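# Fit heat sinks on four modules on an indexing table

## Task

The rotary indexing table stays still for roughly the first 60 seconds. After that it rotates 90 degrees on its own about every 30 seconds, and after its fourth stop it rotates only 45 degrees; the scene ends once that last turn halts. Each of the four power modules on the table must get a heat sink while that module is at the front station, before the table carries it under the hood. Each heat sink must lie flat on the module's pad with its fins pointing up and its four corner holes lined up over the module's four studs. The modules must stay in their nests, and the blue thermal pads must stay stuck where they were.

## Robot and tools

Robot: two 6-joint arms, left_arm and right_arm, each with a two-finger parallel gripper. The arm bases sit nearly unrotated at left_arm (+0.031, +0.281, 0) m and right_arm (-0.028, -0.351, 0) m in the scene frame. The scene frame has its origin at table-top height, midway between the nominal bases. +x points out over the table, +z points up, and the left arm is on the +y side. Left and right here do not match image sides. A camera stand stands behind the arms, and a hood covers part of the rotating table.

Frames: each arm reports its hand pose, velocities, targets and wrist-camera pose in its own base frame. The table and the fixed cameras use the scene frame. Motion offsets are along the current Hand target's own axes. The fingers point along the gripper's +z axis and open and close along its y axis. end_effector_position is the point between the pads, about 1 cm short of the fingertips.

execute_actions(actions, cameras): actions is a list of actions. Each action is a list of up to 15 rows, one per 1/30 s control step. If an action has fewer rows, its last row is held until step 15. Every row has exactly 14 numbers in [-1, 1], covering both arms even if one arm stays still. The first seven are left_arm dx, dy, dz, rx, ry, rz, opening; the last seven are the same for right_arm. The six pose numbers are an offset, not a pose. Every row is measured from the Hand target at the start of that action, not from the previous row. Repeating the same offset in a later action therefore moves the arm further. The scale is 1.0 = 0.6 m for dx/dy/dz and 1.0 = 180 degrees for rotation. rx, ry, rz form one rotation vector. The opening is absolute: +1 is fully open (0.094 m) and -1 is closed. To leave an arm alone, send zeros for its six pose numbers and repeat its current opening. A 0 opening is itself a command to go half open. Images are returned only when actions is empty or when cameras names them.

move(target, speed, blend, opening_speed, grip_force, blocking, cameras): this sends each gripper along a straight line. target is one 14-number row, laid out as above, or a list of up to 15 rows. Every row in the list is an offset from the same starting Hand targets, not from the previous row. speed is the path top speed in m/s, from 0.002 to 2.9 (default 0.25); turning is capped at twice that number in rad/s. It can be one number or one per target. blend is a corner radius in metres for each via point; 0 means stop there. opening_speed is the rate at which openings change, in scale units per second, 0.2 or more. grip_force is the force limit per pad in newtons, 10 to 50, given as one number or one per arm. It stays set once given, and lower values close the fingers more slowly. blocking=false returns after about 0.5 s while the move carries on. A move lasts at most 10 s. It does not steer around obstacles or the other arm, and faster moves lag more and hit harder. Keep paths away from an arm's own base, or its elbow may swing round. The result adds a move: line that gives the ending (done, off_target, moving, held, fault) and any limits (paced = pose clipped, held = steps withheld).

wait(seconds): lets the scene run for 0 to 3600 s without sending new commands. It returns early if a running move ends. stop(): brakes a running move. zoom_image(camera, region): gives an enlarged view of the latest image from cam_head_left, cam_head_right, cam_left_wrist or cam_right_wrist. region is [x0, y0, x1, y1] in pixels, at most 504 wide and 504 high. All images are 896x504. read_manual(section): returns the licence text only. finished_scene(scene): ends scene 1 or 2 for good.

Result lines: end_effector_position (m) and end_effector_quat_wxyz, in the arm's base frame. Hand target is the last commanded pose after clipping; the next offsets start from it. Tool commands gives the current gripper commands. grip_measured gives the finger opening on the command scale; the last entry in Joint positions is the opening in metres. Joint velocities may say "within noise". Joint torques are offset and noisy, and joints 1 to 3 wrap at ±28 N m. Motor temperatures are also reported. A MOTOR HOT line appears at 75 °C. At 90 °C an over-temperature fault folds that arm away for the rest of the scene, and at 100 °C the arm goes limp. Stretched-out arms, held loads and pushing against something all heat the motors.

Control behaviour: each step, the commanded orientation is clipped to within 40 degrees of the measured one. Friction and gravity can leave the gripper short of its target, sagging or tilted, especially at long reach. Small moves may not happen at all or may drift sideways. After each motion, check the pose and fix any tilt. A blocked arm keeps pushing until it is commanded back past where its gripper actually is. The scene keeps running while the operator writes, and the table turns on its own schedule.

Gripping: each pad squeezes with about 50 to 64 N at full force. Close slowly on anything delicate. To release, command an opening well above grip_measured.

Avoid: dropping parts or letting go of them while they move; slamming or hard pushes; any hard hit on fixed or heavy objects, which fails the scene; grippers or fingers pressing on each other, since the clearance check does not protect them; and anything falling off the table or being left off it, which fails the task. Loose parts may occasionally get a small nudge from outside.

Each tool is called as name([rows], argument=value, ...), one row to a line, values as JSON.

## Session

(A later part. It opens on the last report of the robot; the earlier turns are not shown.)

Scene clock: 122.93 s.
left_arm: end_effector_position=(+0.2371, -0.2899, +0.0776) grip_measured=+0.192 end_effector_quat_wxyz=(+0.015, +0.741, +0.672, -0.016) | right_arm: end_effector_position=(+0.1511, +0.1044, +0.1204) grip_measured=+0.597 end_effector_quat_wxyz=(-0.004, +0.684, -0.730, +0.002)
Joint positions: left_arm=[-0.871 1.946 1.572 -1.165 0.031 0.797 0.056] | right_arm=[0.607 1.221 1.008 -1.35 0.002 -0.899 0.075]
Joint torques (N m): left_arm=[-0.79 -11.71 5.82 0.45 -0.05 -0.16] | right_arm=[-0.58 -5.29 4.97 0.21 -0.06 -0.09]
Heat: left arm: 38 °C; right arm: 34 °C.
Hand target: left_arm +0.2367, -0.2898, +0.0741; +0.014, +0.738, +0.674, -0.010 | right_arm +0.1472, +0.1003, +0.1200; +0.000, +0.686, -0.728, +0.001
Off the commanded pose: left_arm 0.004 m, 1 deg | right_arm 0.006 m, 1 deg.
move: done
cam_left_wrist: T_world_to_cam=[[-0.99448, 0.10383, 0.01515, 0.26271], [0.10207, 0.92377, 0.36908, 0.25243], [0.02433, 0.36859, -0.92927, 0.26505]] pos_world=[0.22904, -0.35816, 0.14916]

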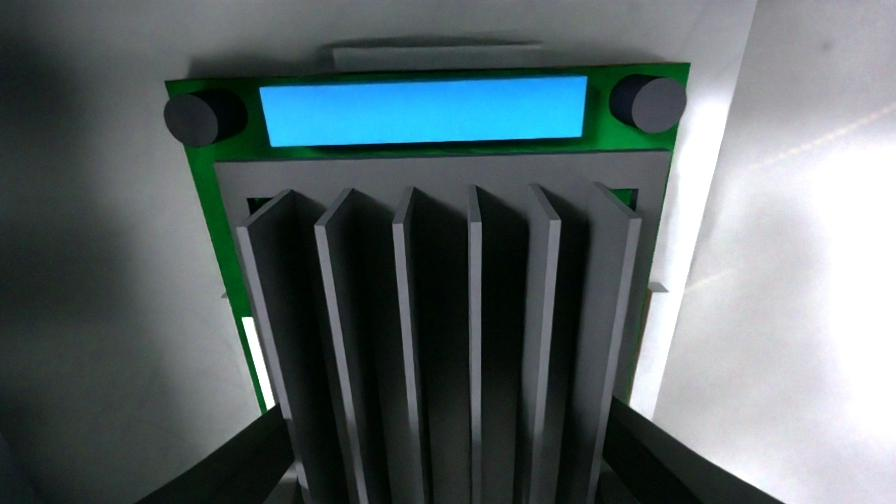

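move([
  [0.0085, 0.0085, -0.0002, 0, 0, 0, 0.12, 0, 0, 0, 0, 0, 0, 0.6],
  [0.0017, 0.0158, 0.0202, -0.0016, -0.0016, 0, 0.12, 0, 0, 0, 0, 0, 0, 0.6],
], speed=0.1, cameras=["cam_left_wrist"])

zoom_image(camera="cam_left_wrist", region=[140, 10, 360, 220])

zoom_image(camera="cam_left_wrist", region=[540, 10, 760, 220])

Scene clock: 125.27 s.
left_arm: end_effector_position=(+0.2411, -0.2900, +0.0753) grip_measured=+0.192 end_effector_quat_wxyz=(+0.021, +0.738, +0.675, -0.016) | right_arm: end_effector_position=(+0.1511, +0.1044, +0.1204) grip_measured=+0.597 end_effector_quat_wxyz=(-0.004, +0.684, -0.730, +0.002)
Joint positions: left_arm=[-0.863 1.946 1.562 -1.144 0.031 0.796 0.056] | right_arm=[0.607 1.221 1.008 -1.35 0.002 -0.899 0.075]
Joint torques (N m): left_arm=[-0.05 -9.26 5.34 0.68 -0.04 0.05] | right_arm=[-0.59 -5.26 5.01 0.24 -0.07 -0.1]
Heat: left arm: 38 °C; right arm: 34 °C.
Hand target: left_arm +0.2462, -0.2900, +0.0620; +0.017, +0.738, +0.674, -0.011 | right_arm +0.1472, +0.1003, +0.1200; +0.000, +0.686, -0.728, +0.001
Off the commanded pose: left_arm 0.014 m, 1 deg | right_arm 0.006 m, 1 deg.
move: off_target (left_arm)
cam_left_wrist: T_world_to_cam=[[-0.9954, 0.09555, 0.00665, 0.26514], [0.09148, 0.92786, 0.36153, 0.25725], [0.02837, 0.36047, -0.93234, 0.25969]] pos_world=[0.23302, -0.35764, 0.14735]

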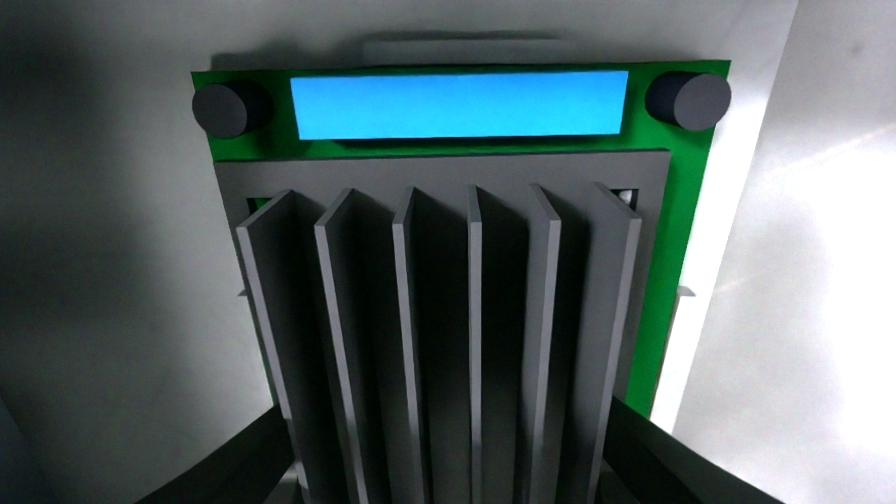

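Scaled by 2.291 from the camera's image (finer frame: 1280x720).

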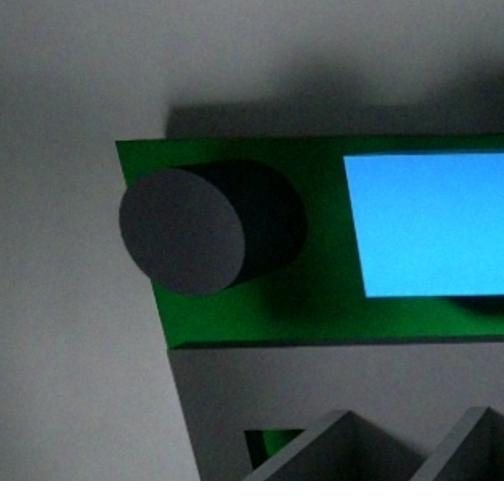

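Scaled by 2.291 from the camera's image (finer frame: 1280x720).

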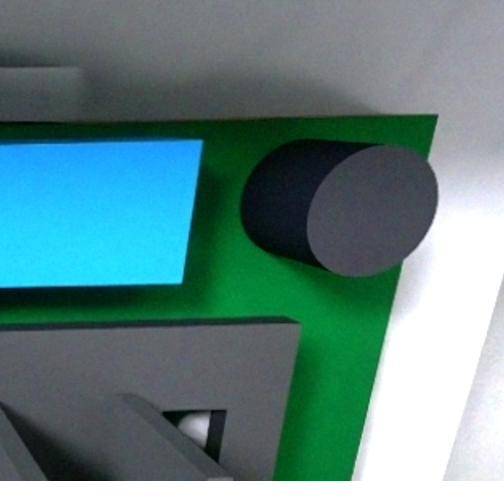

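move([
  [-0.0093, -0.009, 0.0003, 0, 0, 0.004, 0.12, 0, 0, 0, 0, 0, 0, 0.6],
  [-0.006, -0.012, 0.0163, 0.0032, 0.0032, 0.004, 0.12, 0, 0, 0, 0, 0, 0, 0.6],
], speed=0.1, cameras=["cam_left_wrist"])

zoom_image(camera="cam_left_wrist", region=[140, 10, 360, 220])

zoom_image(camera="cam_left_wrist", region=[540, 10, 760, 220])

Scene clock: 127.60 s.
left_arm: end_effector_position=(+0.2402, -0.2911, +0.0744) grip_measured=+0.192 end_effector_quat_wxyz=(+0.022, +0.739, +0.673, -0.015) | right_arm: end_effector_position=(+0.1511, +0.1044, +0.1204) grip_measured=+0.597 end_effector_quat_wxyz=(-0.004, +0.684, -0.730, +0.002)
Joint positions: left_arm=[-0.868 1.946 1.558 -1.138 0.029 0.796 0.056] | right_arm=[0.607 1.221 1.008 -1.35 0.002 -0.899 0.075]
Joint torques (N m): left_arm=[-1.24 -8.36 3.56 0.83 -0.02 -0.04] | right_arm=[-0.55 -5.31 4.92 0.25 -0.07 -0.1]
Heat: left arm: 38 °C; right arm: 34 °C.
Hand target: left_arm +0.2387, -0.2934, +0.0522; +0.010, +0.743, +0.670, -0.010 | right_arm +0.1472, +0.1003, +0.1200; +0.000, +0.686, -0.728, +0.001
Off the commanded pose: left_arm 0.022 m, 2 deg | right_arm 0.006 m, 1 deg.
move: off_target (left_arm)
cam_left_wrist: T_world_to_cam=[[-0.99498, 0.10002, 0.00399, 0.26584], [0.09469, 0.92754, 0.36153, 0.25785], [0.03246, 0.36009, -0.93235, 0.25819]] pos_world=[0.23171, -0.35873, 0.14645]

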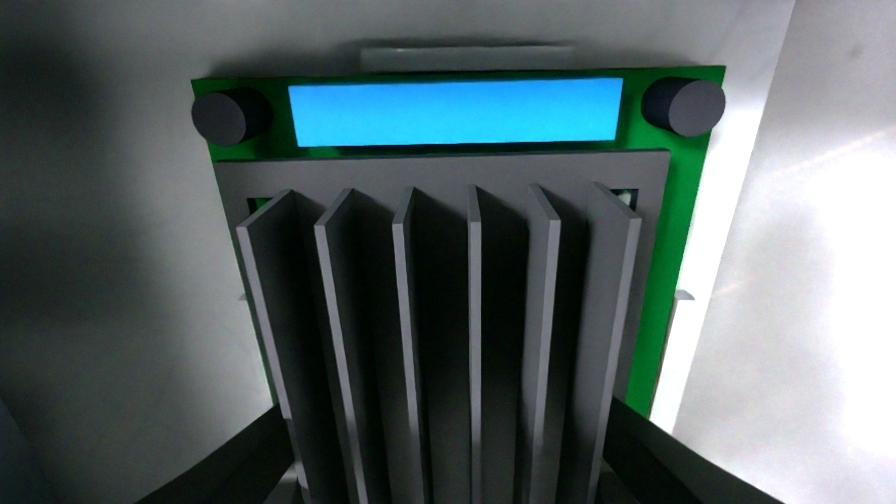

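Scaled by 2.291 from the camera's image (finer frame: 1280x720).

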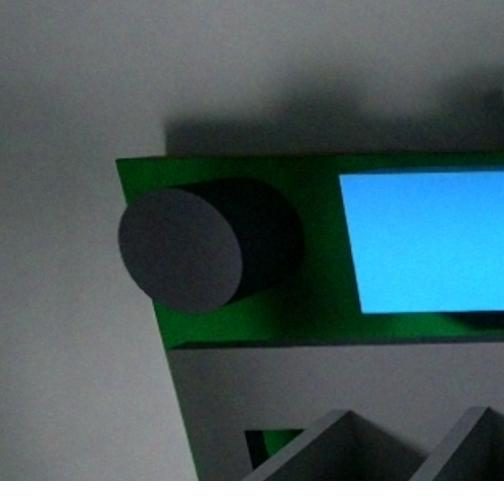

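Scaled by 2.291 from the camera's image (finer frame: 1280x720).

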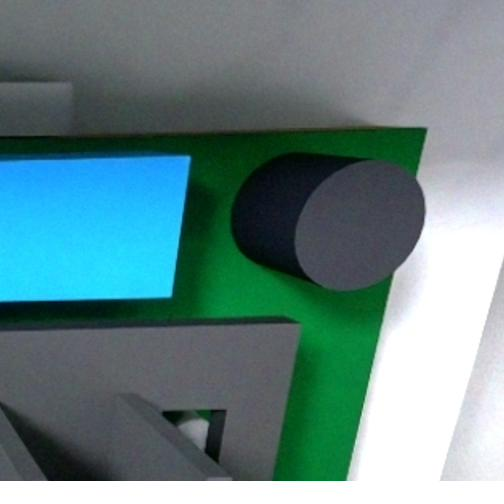

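move(target=[-0.0027, 0.0013, -0.0605, -0.0201, -0.0192, 0.0025, 0.12, 0, 0, 0, 0, 0, 0, 0.6], speed=0.15, cameras=["cam_left_wrist"])

zoom_image(camera="cam_left_wrist", region=[140, 10, 360, 220])

zoom_image(camera="cam_left_wrist", region=[540, 10, 760, 220])

Scene clock: 130.30 s.
left_arm: end_effector_position=(+0.2400, -0.2911, +0.0759) grip_measured=+0.192 end_effector_quat_wxyz=(+0.029, +0.740, +0.672, -0.014) | right_arm: end_effector_position=(+0.1511, +0.1044, +0.1204) grip_measured=+0.597 end_effector_quat_wxyz=(-0.004, +0.684, -0.730, +0.002)
Joint positions: left_arm=[-0.87 1.931 1.543 -1.124 0.025 0.796 0.056] | right_arm=[0.607 1.221 1.008 -1.35 0.002 -0.899 0.075]
Joint torques (N m): left_arm=[-1.07 -16.24 5.46 0.56 0.01 0.02] | right_arm=[-0.62 -5.35 5.04 0.25 -0.06 -0.09]
Heat: left arm: 39 °C; right arm: 33 °C.
Hand target: left_arm +0.2394, -0.2939, +0.0886; +0.054, +0.744, +0.666, -0.011 | right_arm +0.1472, +0.1003, +0.1200; +0.000, +0.686, -0.728, +0.001
Off the commanded pose: left_arm 0.013 m, 3 deg | right_arm 0.006 m, 1 deg.
move: off_target (left_arm)
cam_left_wrist: T_world_to_cam=[[-0.99473, 0.10211, -0.00884, 0.26703], [0.09234, 0.93031, 0.35496, 0.25918], [0.04447, 0.35228, -0.93484, 0.25467]] pos_world=[0.23037, -0.3581, 0.14843]

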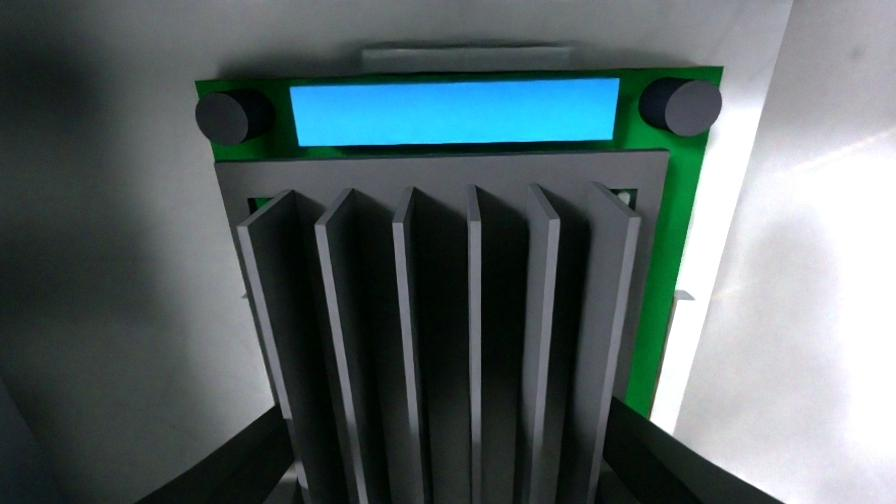

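Scaled by 2.291 from the camera's image (finer frame: 1280x720).

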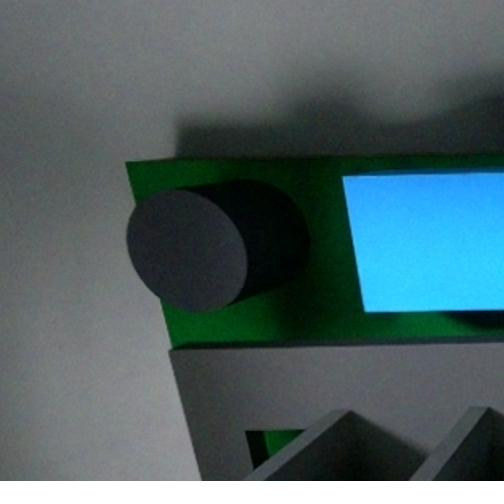

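Scaled by 2.291 from the camera's image (finer frame: 1280x720).

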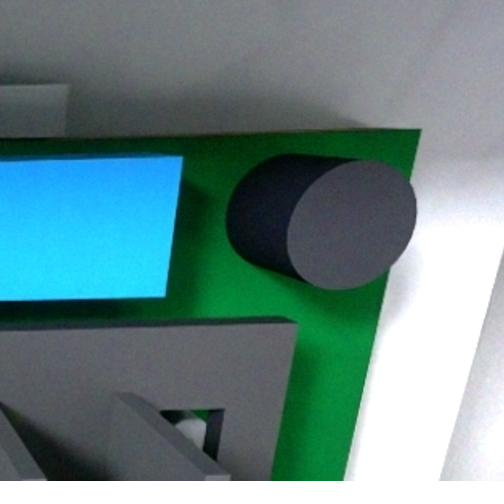

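move([
  [0.0015, -0.0043, -0.0037, 0, 0, 0, 0.12, 0, 0, 0, 0, 0, 0, 0.6],
  [0.0107, -0.012, 0.0567, 0.0239, 0.0227, 0, 0.12, 0, 0, 0, 0, 0, 0, 0.6],
], speed=0.15, cameras=["cam_left_wrist"])

Scene clock: 133.40 s.
left_arm: end_effector_position=(+0.2371, -0.2895, +0.0664) grip_measured=+0.192 end_effector_quat_wxyz=(+0.017, +0.742, +0.670, -0.011) | right_arm: end_effector_position=(+0.1511, +0.1044, +0.1204) grip_measured=+0.597 end_effector_quat_wxyz=(-0.004, +0.684, -0.730, +0.002)
Joint positions: left_arm=[-0.875 1.948 1.53 -1.118 0.02 0.796 0.056] | right_arm=[0.607 1.221 1.008 -1.35 0.002 -0.899 0.075]
Joint torques (N m): left_arm=[-0.84 -8.65 6.3 0.43 0.05 0.03] | right_arm=[-0.54 -5.34 5.03 0.25 -0.09 -0.09]
Heat: left arm: 40 °C; right arm: 33 °C.
Hand target: left_arm +0.2349, -0.2901, +0.0537; +0.002, +0.745, +0.667, -0.010 | right_arm +0.1472, +0.1003, +0.1200; +0.000, +0.686, -0.728, +0.001
Off the commanded pose: left_arm 0.013 m, 2 deg | right_arm 0.006 m, 1 deg.
move: off_target (left_arm)
cam_left_wrist: T_world_to_cam=[[-0.99422, 0.10723, 0.00529, 0.26444], [0.10141, 0.92184, 0.37406, 0.25541], [0.03524, 0.37244, -0.92739, 0.25283]] pos_world=[0.22811, -0.35797, 0.13754]

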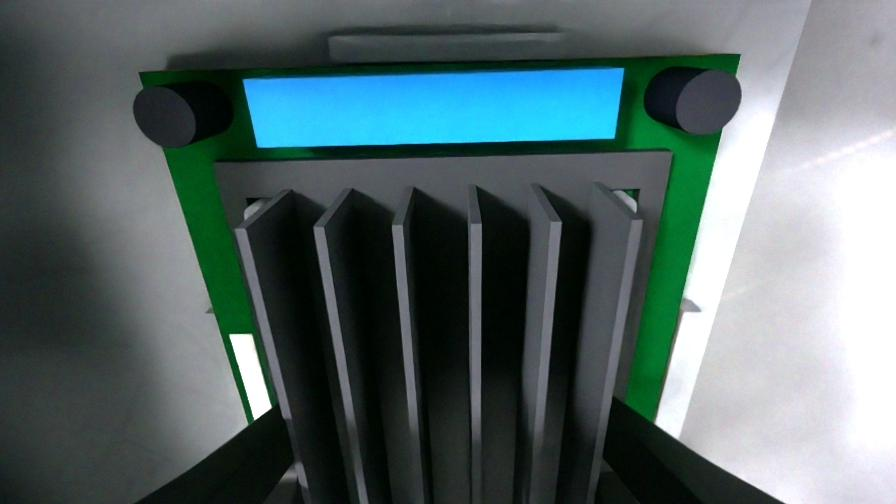

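move([
  [0, 0, 0, 0, 0, 0, 0.7, 0, 0, 0, 0, 0, 0, 0.6],
  [-0.0023, -0.0014, -0.1333, 0, 0, 0, 0.7, 0, 0, 0, 0, 0, 0, 0.6],
], speed=0.2, cameras=["cam_left_wrist", "cam_right_wrist"])

Scene clock: 135.80 s.
left_arm: end_effector_position=(+0.2342, -0.2861, +0.1294) grip_measured=+0.698 end_effector_quat_wxyz=(+0.000, +0.742, +0.671, -0.010) | right_arm: end_effector_position=(+0.1511, +0.1044, +0.1204) grip_measured=+0.597 end_effector_quat_wxyz=(-0.004, +0.684, -0.730, +0.002)
Joint positions: left_arm=[-0.875 1.951 1.785 -1.404 0.02 0.796 0.08] | right_arm=[0.607 1.221 1.008 -1.35 0.002 -0.899 0.075]
Joint torques (N m): left_arm=[-0.85 -10.93 9.98 0.1 0.07 0.03] | right_arm=[-0.46 -5.39 4.96 0.23 -0.07 -0.1]
Heat: left arm: 40 °C; right arm: 33 °C.
Hand target: left_arm +0.2348, -0.2901, +0.1337; +0.002, +0.745, +0.667, -0.010 | right_arm +0.1472, +0.1003, +0.1200; +0.000, +0.686, -0.728, +0.001
Off the commanded pose: left_arm 0.006 m, 1 deg | right_arm 0.006 m, 1 deg.
move: done
cam_left_wrist: T_world_to_cam=[[-0.99384, 0.10678, 0.02977, 0.25741], [0.10982, 0.91181, 0.39566, 0.22132], [0.0151, 0.39649, -0.91792, 0.32049]] pos_world=[0.22668, -0.35635, 0.19895]
cam_right_wrist: T_world_to_cam=[[0.99778, -0.06635, -0.00632, -0.14232], [-0.05768, -0.90706, 0.41703, 0.09118], [-0.0334, -0.41574, -0.90887, 0.24849]] pos_world=[0.15556, 0.17657, 0.18693]

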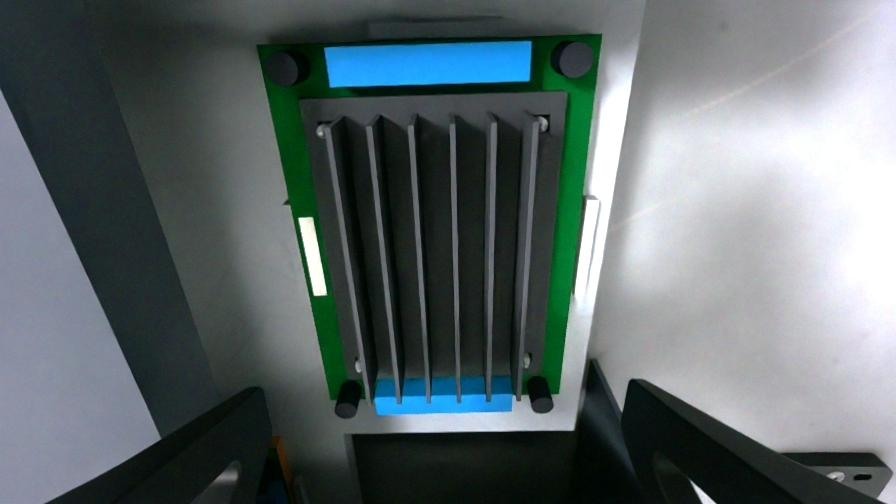

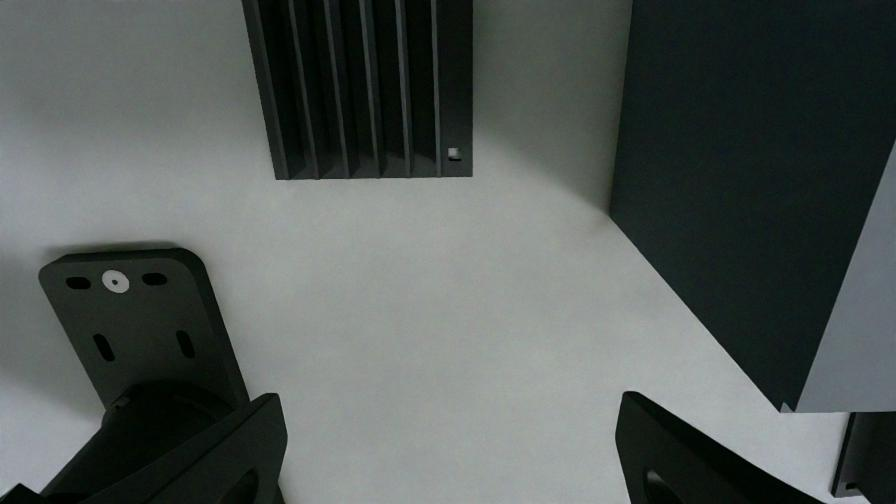

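zoom_image(camera="cam_left_wrist", region=[230, 10, 480, 430])

zoom_image(camera="cam_left_wrist", region=[420, 10, 670, 430])

Scaled by 1.200 from the camera's image (finer frame: 1280x720).

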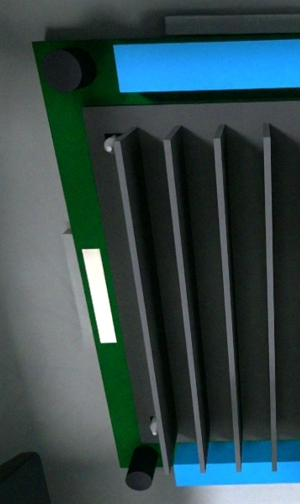

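Scaled by 1.200 from the camera's image (finer frame: 1280x720).

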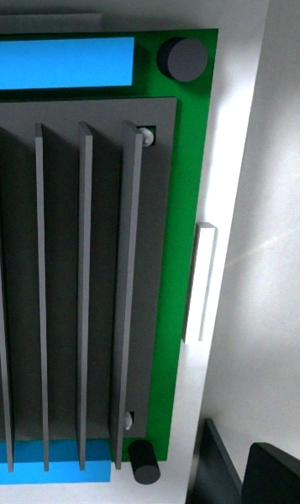

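move([
  [-0.0195, -0.1738, -0.0162, 0, 0, 0, 0.7, 0.4093, -0.1457, -0.05, 0, 0, 0.142, 0.6],
  [-0.2633, -0.2713, 0.0803, -0.0044, -0.0039, -0.0267, 0.7, 0.4093, -0.1457, -0.05, 0, 0, 0.142, 0.6],
], speed=0.35, blend=0.02, cameras=["cam_left_wrist", "cam_head_left"])

Scene clock: 140.80 s.
left_arm: end_effector_position=(+0.0536, -0.4268, +0.0939) grip_measured=+0.698 end_effector_quat_wxyz=(+0.012, +0.719, +0.694, -0.021) | right_arm: end_effector_position=(+0.2158, -0.1478, +0.1474) grip_measured=+0.597 end_effector_quat_wxyz=(-0.005, -0.505, +0.863, -0.004)
Joint positions: left_arm=[-1.438 2.161 1.956 -1.321 0.019 0.168 0.08] | right_arm=[-0.593 1.531 1.363 -1.4 0.012 -1.652 0.075]
Joint torques (N m): left_arm=[-0.66 -11.25 10.17 0.22 -0.14 -0.19] | right_arm=[-0.5 -5.35 8.2 0.18 -0.23 -0.08]
Motor temperatures (°C): left_arm=[26 41 38 27 22 26 28] | right_arm=[26 29 34 27 23 23 24]
Heat: left arm: 41 °C; right arm: 34 °C.
Hand target: left_arm +0.0550, -0.4298, +0.0900; +0.011, +0.717, +0.697, -0.010 | right_arm +0.2198, -0.1501, +0.1504; +0.000, -0.508, +0.861, -0.001
Off the commanded pose: left_arm 0.005 m, 1 deg | right_arm 0.005 m, 1 deg.
move: done
cam_left_wrist: T_world_to_cam=[[-0.99871, 0.0428, 0.02724, 0.06714], [0.0498, 0.92937, 0.36577, 0.39701], [-0.00967, 0.36666, -0.93031, 0.33625]] pos_world=[0.05053, -0.49513, 0.16578]
Images, in order (width x height): cam_head_left 896x504, cam_left_wrist 896x504.

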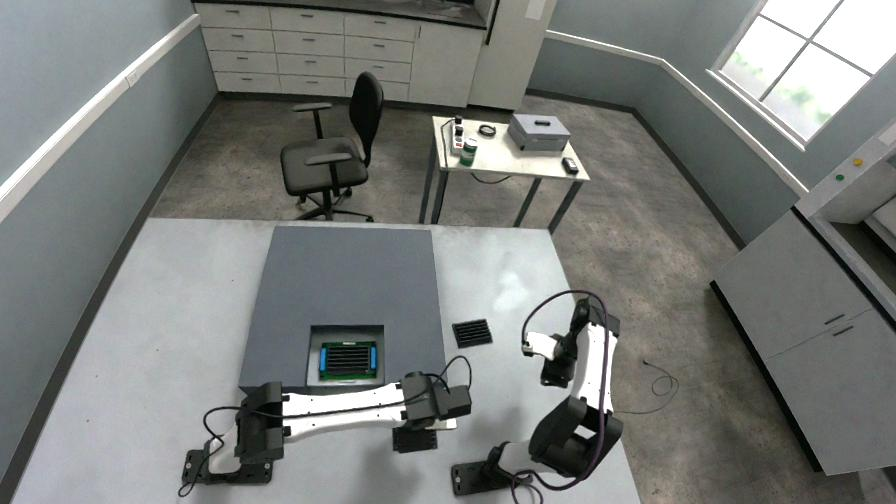

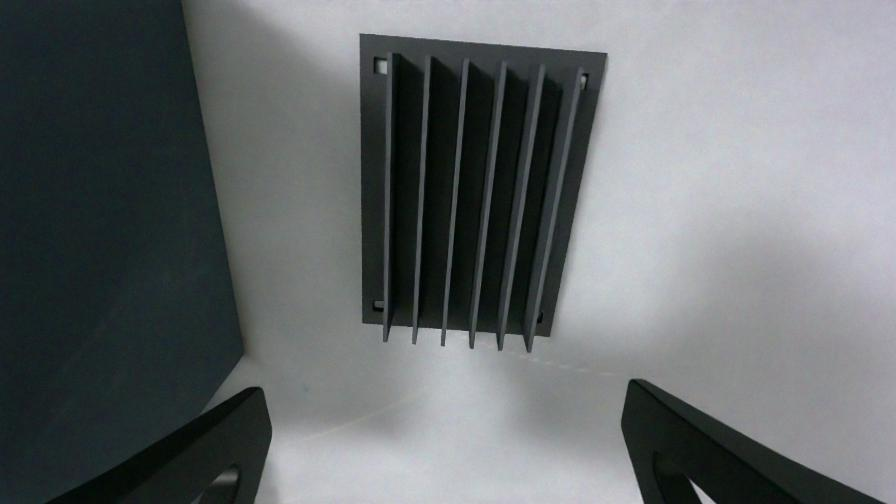

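move([
  [-0.0307, -0.0123, 0.131, 0, 0, 0.031, 0.7, 0, 0, 0, 0, 0, 0, 0.6],
  [-0.0307, -0.0123, 0.131, 0, 0, 0.031, 0.12, 0, 0, 0, 0, 0, 0, 0.6],
], speed=0.15, opening_speed=1.5, cameras=["cam_left_wrist", "cam_head_left"])

Scene clock: 144.00 s.
left_arm: end_effector_position=(+0.0475, -0.4503, +0.0264) grip_measured=+0.181 end_effector_quat_wxyz=(+0.016, +0.744, +0.667, -0.020) | right_arm: end_effector_position=(+0.2158, -0.1478, +0.1474) grip_measured=+0.597 end_effector_quat_wxyz=(-0.005, -0.505, +0.863, -0.004)
Joint positions: left_arm=[-1.46 2.278 1.879 -1.122 0.013 0.219 0.056] | right_arm=[-0.593 1.531 1.363 -1.4 0.012 -1.652 0.075]
Joint torques (N m): left_arm=[-0.76 -12.3 6.35 0.55 -0.09 0.09] | right_arm=[-0.58 -5.31 8.24 0.18 -0.21 -0.1]
Heat: left arm: 41 °C; right arm: 34 °C.
Hand target: left_arm +0.0472, -0.4503, +0.0119; +0.011, +0.750, +0.662, -0.009 | right_arm +0.2198, -0.1501, +0.1504; +0.000, -0.508, +0.861, -0.001
Off the commanded pose: left_arm 0.014 m, 2 deg | right_arm 0.005 m, 1 deg.
move: off_target (left_arm); target 2's new opening was sent with left_arm's hand 0.014 m and 2 deg from that target
cam_left_wrist: T_world_to_cam=[[-0.99308, 0.11597, 0.01853, 0.09693], [0.11477, 0.92496, 0.36233, 0.439], [0.02488, 0.36195, -0.93187, 0.27828]] pos_world=[0.03895, -0.51802, 0.09847]
Images, in order (width x height): cam_head_left 896x504, cam_left_wrist 896x504.

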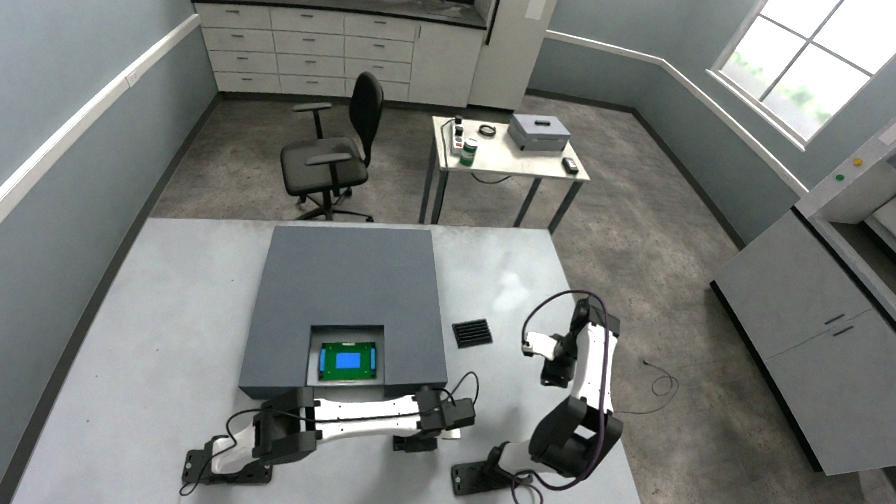

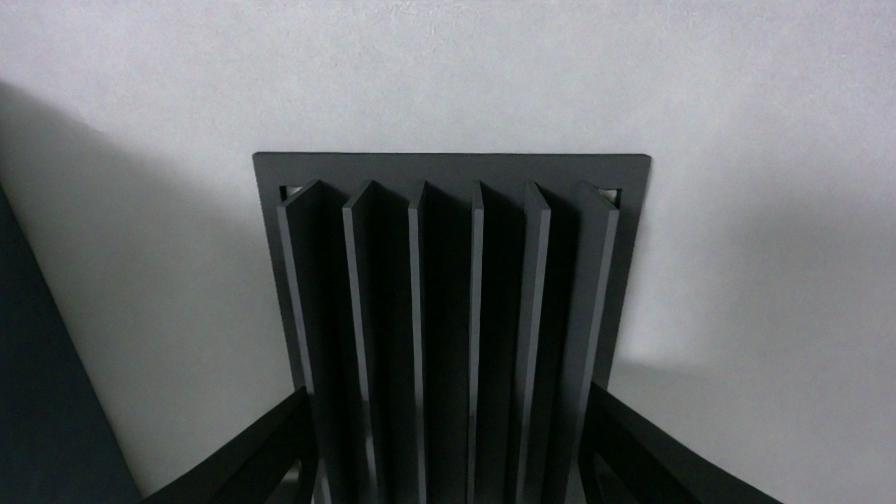

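move([
  [0, 0, 0.001, 0, 0, 0, 0.5, 0, 0, 0, 0, 0, 0, 0.6],
  [0.0004, 0, 0.0133, 0, 0, 0, 0.5, 0, 0, 0, 0, 0, 0, 0.6],
  [0.0004, 0, 0.0133, 0, 0, 0, 0.12, 0, 0, 0, 0, 0, 0, 0.6],
  [0.1123, 0.0077, -0.2252, 0, 0, 0, 0.12, 0, 0, 0, 0, 0, 0, 0.6],
  [0.2843, 0.2937, -0.2453, -0.0052, -0.0049, -0.0035, 0.12, 0, 0, 0, 0, 0, 0, 0.6],
  [0.286, 0.2933, -0.1887, -0.0052, -0.0049, -0.0035, 0.12, 0, 0, 0, 0, 0, 0, 0.6],
], speed=[0.1, 0.1, 0.1, 0.25, 0.3, 0.2], blend=[0, 0, 0, 0.02, 0.02, 0], opening_speed=2.5, cameras=["cam_left_wrist", "cam_head_left"])

zoom_image(camera="cam_left_wrist", region=[170, 10, 390, 220])

zoom_image(camera="cam_left_wrist", region=[500, 10, 720, 220])

Scene clock: 150.07 s.
left_arm: end_effector_position=(+0.2414, -0.2975, +0.1212) grip_measured=+0.187 end_effector_quat_wxyz=(+0.016, +0.744, +0.668, -0.018) | right_arm: end_effector_position=(+0.2158, -0.1478, +0.1474) grip_measured=+0.597 end_effector_quat_wxyz=(-0.005, -0.505, +0.863, -0.004)
Joint positions: left_arm=[-0.873 1.972 1.781 -1.347 0.036 0.805 0.056] | right_arm=[-0.593 1.531 1.363 -1.4 0.012 -1.652 0.075]
Joint torques (N m): left_arm=[-0.87 -12.89 5.94 0.56 -0.15 -0.03] | right_arm=[-0.54 -5.3 8.21 0.19 -0.21 -0.1]
Heat: left arm: 43 °C; right arm: 35 °C.
Hand target: left_arm +0.2430, -0.2985, +0.1208; +0.022, +0.746, +0.666, -0.010 | right_arm +0.2198, -0.1501, +0.1504; +0.000, -0.508, +0.861, -0.001
Off the commanded pose: left_arm 0.002 m, 1 deg | right_arm 0.005 m, 1 deg.
move: done; blend cut to 0.017 m at target 5; target 3's new opening was sent with left_arm's hand 0.016 m and 2 deg from that target
cam_left_wrist: T_world_to_cam=[[-0.99334, 0.11391, 0.01741, 0.26955], [0.11238, 0.9242, 0.365, 0.241], [0.02549, 0.36453, -0.93084, 0.30695]] pos_world=[0.23285, -0.36533, 0.19306]
Images, in order (width x height): cam_head_left 896x504, cam_left_wrist 896x504.

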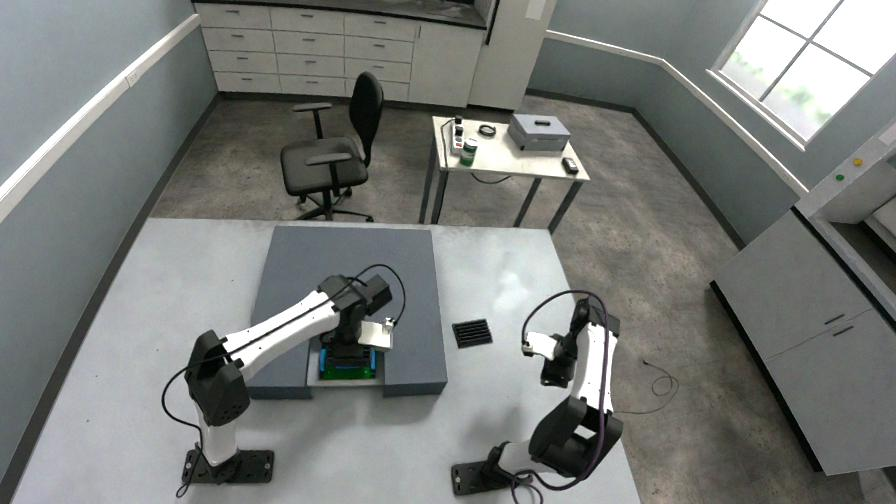

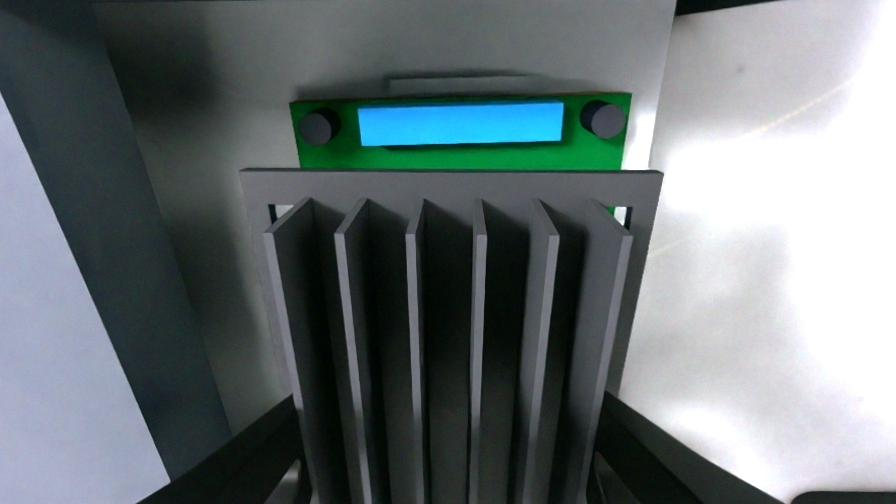

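Scaled by 2.291 from the camera's image (finer frame: 1280x720).

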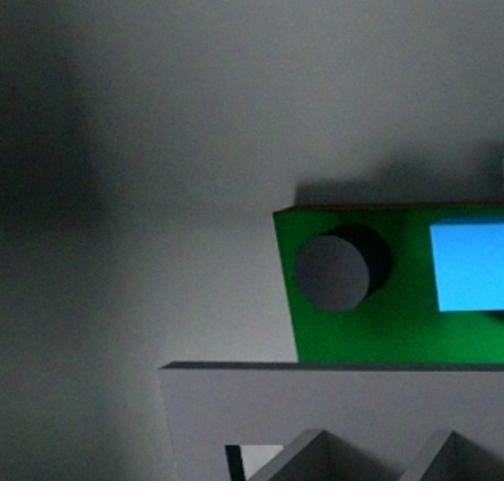

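Scaled by 2.291 from the camera's image (finer frame: 1280x720).

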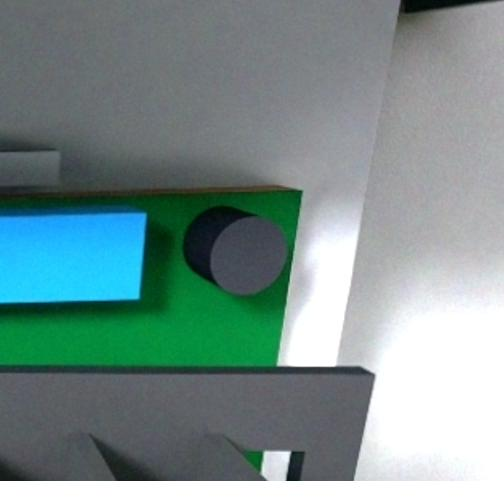

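move(target=[0.01, -0.0085, 0.063, 0.0046, 0.0044, -0.0133, 0.12, 0, 0, 0, 0, 0, 0, 0.6], speed=0.12, cameras=["cam_left_wrist"])

zoom_image(camera="cam_left_wrist", region=[170, 10, 390, 220])

zoom_image(camera="cam_left_wrist", region=[530, 10, 750, 220])

Scene clock: 154.20 s.
left_arm: end_effector_position=(+0.2378, -0.2932, +0.0831) grip_measured=+0.187 end_effector_quat_wxyz=(+0.006, +0.734, +0.679, -0.018) | right_arm: end_effector_position=(+0.2158, -0.1478, +0.1474) grip_measured=+0.597 end_effector_quat_wxyz=(-0.005, -0.505, +0.863, -0.004)
Joint positions: left_arm=[-0.873 1.972 1.63 -1.215 0.035 0.775 0.056] | right_arm=[-0.593 1.531 1.363 -1.4 0.012 -1.652 0.075]
Joint torques (N m): left_arm=[-0.88 -12.86 5.91 0.44 -0.11 -0.16] | right_arm=[-0.55 -5.31 8.21 0.18 -0.21 -0.09]
Heat: left arm: 44 °C; right arm: 36 °C.
Hand target: left_arm +0.2392, -0.2938, +0.0827; +0.012, +0.732, +0.681, -0.010 | right_arm +0.2198, -0.1501, +0.1504; +0.000, -0.508, +0.861, -0.001
Off the commanded pose: left_arm 0.002 m, 1 deg | right_arm 0.005 m, 1 deg.
move: done
cam_left_wrist: T_world_to_cam=[[-0.99593, 0.08433, 0.03175, 0.25692], [0.09007, 0.92161, 0.37751, 0.25475], [0.00258, 0.37884, -0.92546, 0.27921]] pos_world=[0.23221, -0.36222, 0.15407]

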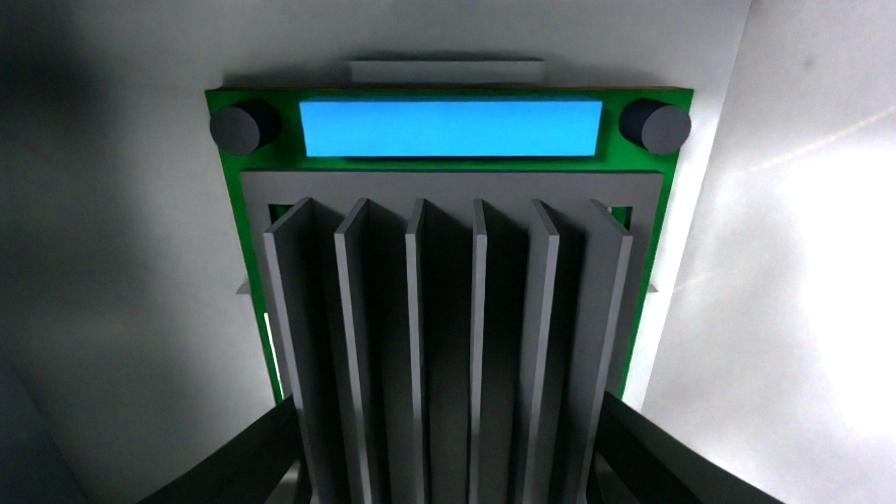

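Scaled by 2.291 from the camera's image (finer frame: 1280x720).

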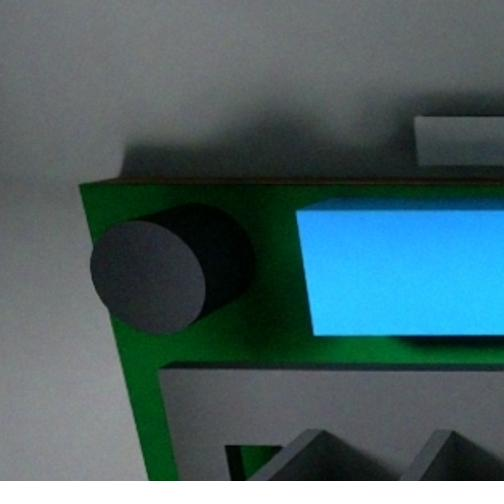

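Scaled by 2.291 from the camera's image (finer frame: 1280x720).

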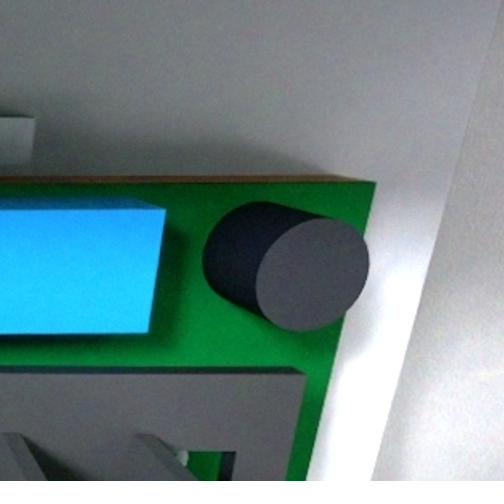

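move(target=[0.0028,-0.001,0.0267,0,0,0,0.12,0,0,0,0,0,0,0.6], speed=0.08, cameras=["cam_left_wrist"])

Scene clock: 157.07 s.
left_arm: end_effector_position=(+0.2381, -0.2925, +0.0785) grip_measured=+0.187 end_effector_quat_wxyz=(+0.013, +0.734, +0.679, -0.015) | right_arm: end_effector_position=(+0.2158, -0.1478, +0.1474) grip_measured=+0.597 end_effector_quat_wxyz=(-0.005, -0.505, +0.863, -0.004)
Joint positions: left_arm=[-0.874 1.959 1.594 -1.178 0.029 0.774 0.056] | right_arm=[-0.593 1.531 1.363 -1.4 0.012 -1.652 0.075]
Joint torques (N m): left_arm=[-0.68 -11.03 3.56 0.77 -0.03 -0.15] | right_arm=[-0.54 -5.26 8.16 0.19 -0.2 -0.1]
Heat: left arm: 45 °C; right arm: 36 °C.
Hand target: left_arm +0.2388, -0.2926, +0.0667; +0.012, +0.732, +0.681, -0.010 | right_arm +0.2198, -0.1501, +0.1504; +0.000, -0.508, +0.861, -0.001
Off the commanded pose: left_arm 0.012 m, 1 deg | right_arm 0.005 m, 1 deg.
move: off_target (left_arm)
cam_left_wrist: T_world_to_cam=[[-0.99628, 0.08438, 0.01775, 0.25841], [0.08491, 0.92429, 0.37212, 0.25834], [0.015, 0.37224, -0.92802, 0.27001]] pos_world=[0.23146, -0.3611, 0.14986]

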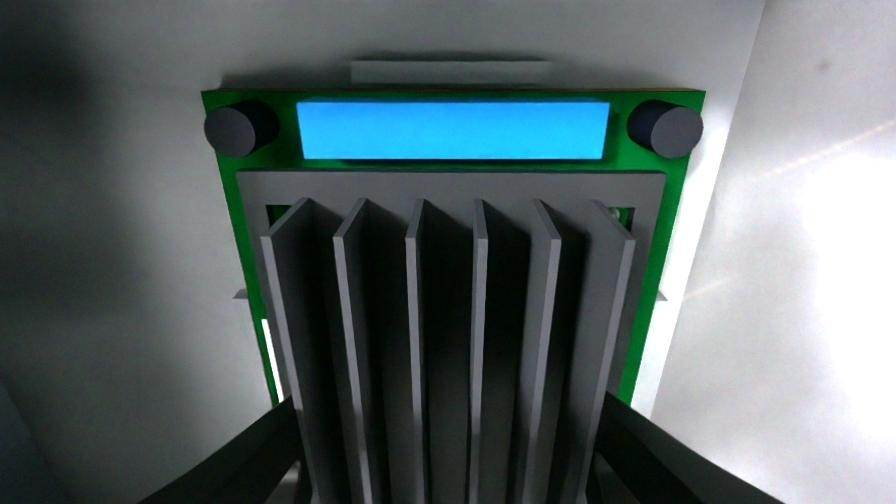

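zoom_image(camera="cam_left_wrist", region=[190, 60, 720, 310])

zoom_image(camera="cam_left_wrist", region=[230, 160, 350, 260])

zoom_image(camera="cam_left_wrist", region=[570, 160, 690, 260])

Region (190, 60, 720, 310) is 530x250 pixels. A region can be at most 504 by 504 pixels.

Scaled by 4.200 from the camera's image (finer frame: 1280x720).

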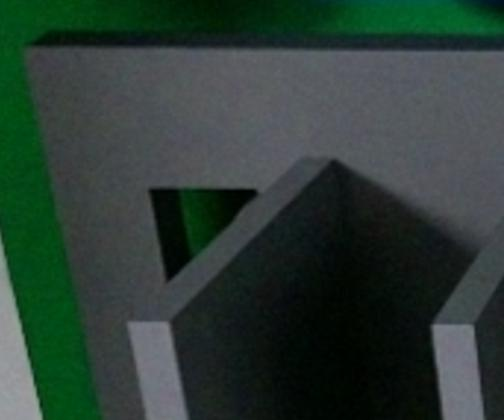

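Scaled by 4.200 from the camera's image (finer frame: 1280x720).

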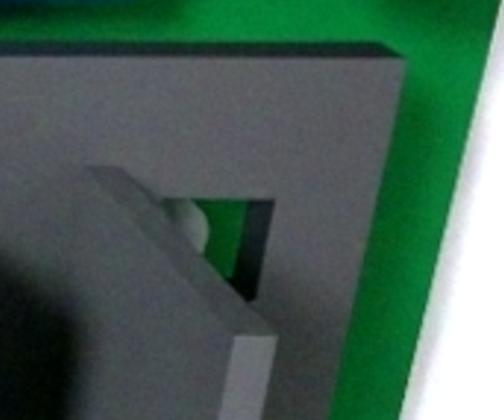

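move(target=[0.0028,0,0.0217,0,0,0,0.12,0,0,0,0,0,0,0.6], speed=0.08, cameras=["cam_left_wrist"])

Scene clock: 158.60 s.
left_arm: end_effector_position=(+0.2377, -0.2924, +0.0777) grip_measured=+0.187 end_effector_quat_wxyz=(+0.025, +0.735, +0.678, -0.015) | right_arm: end_effector_position=(+0.2158, -0.1478, +0.1474) grip_measured=+0.597 end_effector_quat_wxyz=(-0.005, -0.505, +0.863, -0.004)
Joint positions: left_arm=[-0.876 1.936 1.557 -1.141 0.026 0.774 0.056] | right_arm=[-0.593 1.531 1.363 -1.4 0.012 -1.652 0.075]
Joint torques (N m): left_arm=[-0.35 -8.38 2.58 0.95 -0.01 -0.11] | right_arm=[-0.49 -5.35 8.27 0.19 -0.22 -0.09]
Heat: left arm: 45 °C; right arm: 36 °C.
Hand target: left_arm +0.2389, -0.2914, +0.0537; +0.012, +0.732, +0.681, -0.010 | right_arm +0.2198, -0.1501, +0.1504; +0.000, -0.508, +0.861, -0.001
Off the commanded pose: left_arm 0.024 m, 2 deg | right_arm 0.005 m, 1 deg.
move: off_target (left_arm)
cam_left_wrist: T_world_to_cam=[[-0.99627, 0.0863, -0.00105, 0.26006], [0.08018, 0.93006, 0.35854, 0.26249], [0.03192, 0.35712, -0.93351, 0.26115]] pos_world=[0.2297, -0.35984, 0.14994]

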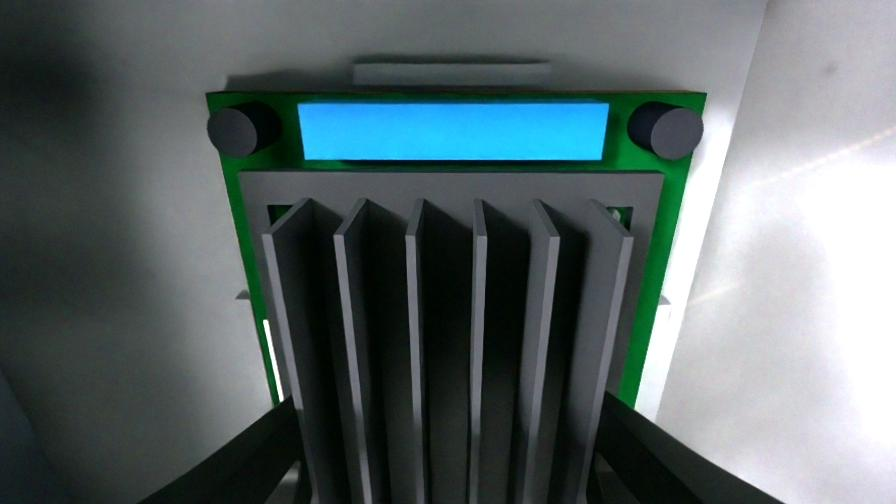

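move(target=[0.0033,0,-0.0688,0,0,0,0.12,0,0,0,0,0,0,0.6], speed=0.12, cameras=["cam_left_wrist"])

Scene clock: 160.70 s.
left_arm: end_effector_position=(+0.2322, -0.2858, +0.0875) grip_measured=+0.187 end_effector_quat_wxyz=(+0.005, +0.735, +0.678, -0.014) | right_arm: end_effector_position=(+0.2158, -0.1478, +0.1474) grip_measured=+0.597 end_effector_quat_wxyz=(-0.005, -0.505, +0.863, -0.004)
Joint positions: left_arm=[-0.876 1.935 1.597 -1.22 0.026 0.774 0.056] | right_arm=[-0.593 1.531 1.363 -1.4 0.012 -1.652 0.075]
Joint torques (N m): left_arm=[0.09 -11.19 10.69 0.15 -0.01 -0.05] | right_arm=[-0.51 -5.37 8.2 0.18 -0.21 -0.1]
Heat: left arm: 45 °C; right arm: 37 °C.
Hand target: left_arm +0.2389, -0.2881, +0.0948; +0.012, +0.732, +0.681, -0.010 | right_arm +0.2198, -0.1501, +0.1504; +0.000, -0.508, +0.861, -0.001
Off the commanded pose: left_arm 0.010 m, 1 deg | right_arm 0.005 m, 1 deg.
move: done
cam_left_wrist: T_world_to_cam=[[-0.99595, 0.08588, 0.02658, 0.25139], [0.08949, 0.91885, 0.38433, 0.24557], [0.00858, 0.38516, -0.92281, 0.28069]] pos_world=[0.22599, -0.35534, 0.15796]

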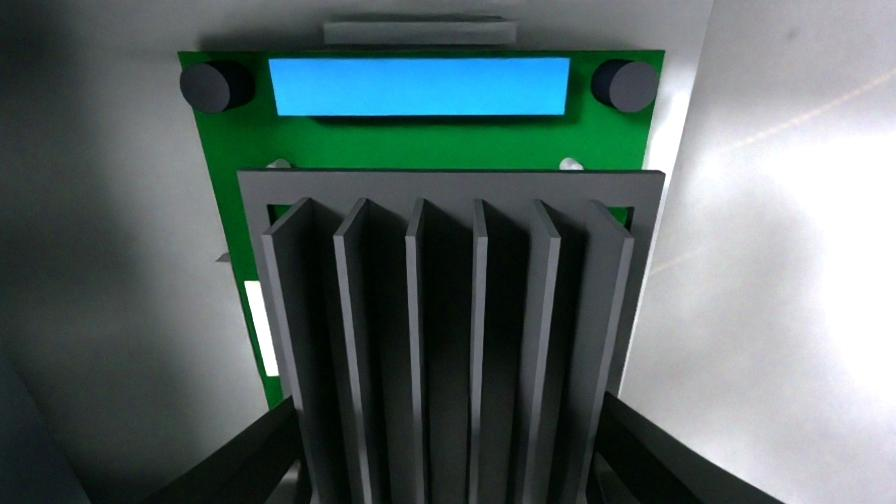

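move(target=[-0.0019,0.0055,0.0625,0,0,0,0.12,0,0,0,0,0,0,0.6], speed=0.06, cameras=["cam_left_wrist"])

Scene clock: 163.53 s.
left_arm: end_effector_position=(+0.2356, -0.2892, +0.0778) grip_measured=+0.187 end_effector_quat_wxyz=(+0.014, +0.735, +0.678, -0.013) | right_arm: end_effector_position=(+0.2158, -0.1478, +0.1474) grip_measured=+0.597 end_effector_quat_wxyz=(-0.005, -0.505, +0.863, -0.004)
Joint positions: left_arm=[-0.876 1.942 1.567 -1.167 0.024 0.775 0.056] | right_arm=[-0.593 1.531 1.363 -1.4 0.012 -1.652 0.075]
Joint torques (N m): left_arm=[0.27 -8.58 3.64 0.98 0 -0.04] | right_arm=[-0.55 -5.33 8.27 0.18 -0.2 -0.09]
Heat: left arm: 44 °C; right arm: 37 °C.
Hand target: left_arm +0.2423, -0.2907, +0.0574; +0.012, +0.732, +0.681, -0.010 | right_arm +0.2198, -0.1501, +0.1504; +0.000, -0.508, +0.861, -0.001
Off the commanded pose: left_arm 0.022 m, 1 deg | right_arm 0.005 m, 1 deg.
move: off_target (left_arm)
cam_left_wrist: T_world_to_cam=[[-0.99614, 0.08683, 0.01292, 0.25672], [0.08534, 0.92326, 0.37458, 0.25524], [0.02059, 0.37424, -0.9271, 0.26736]] pos_world=[0.22845, -0.358, 0.14895]

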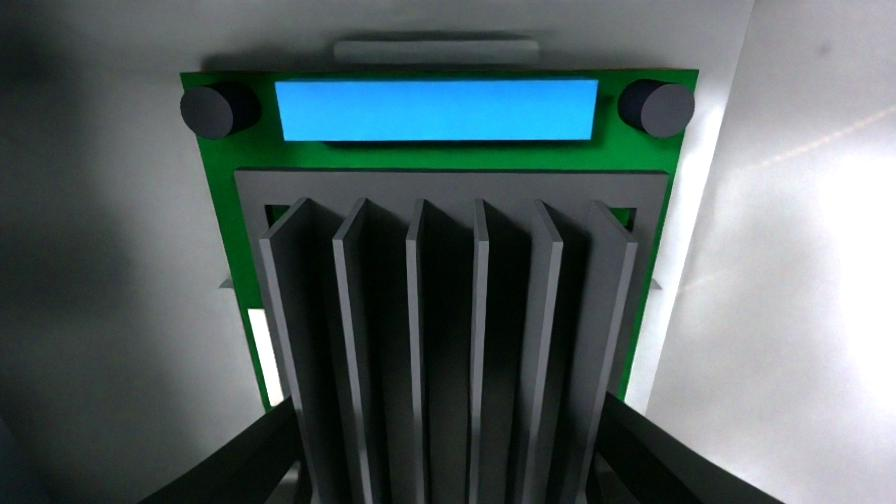

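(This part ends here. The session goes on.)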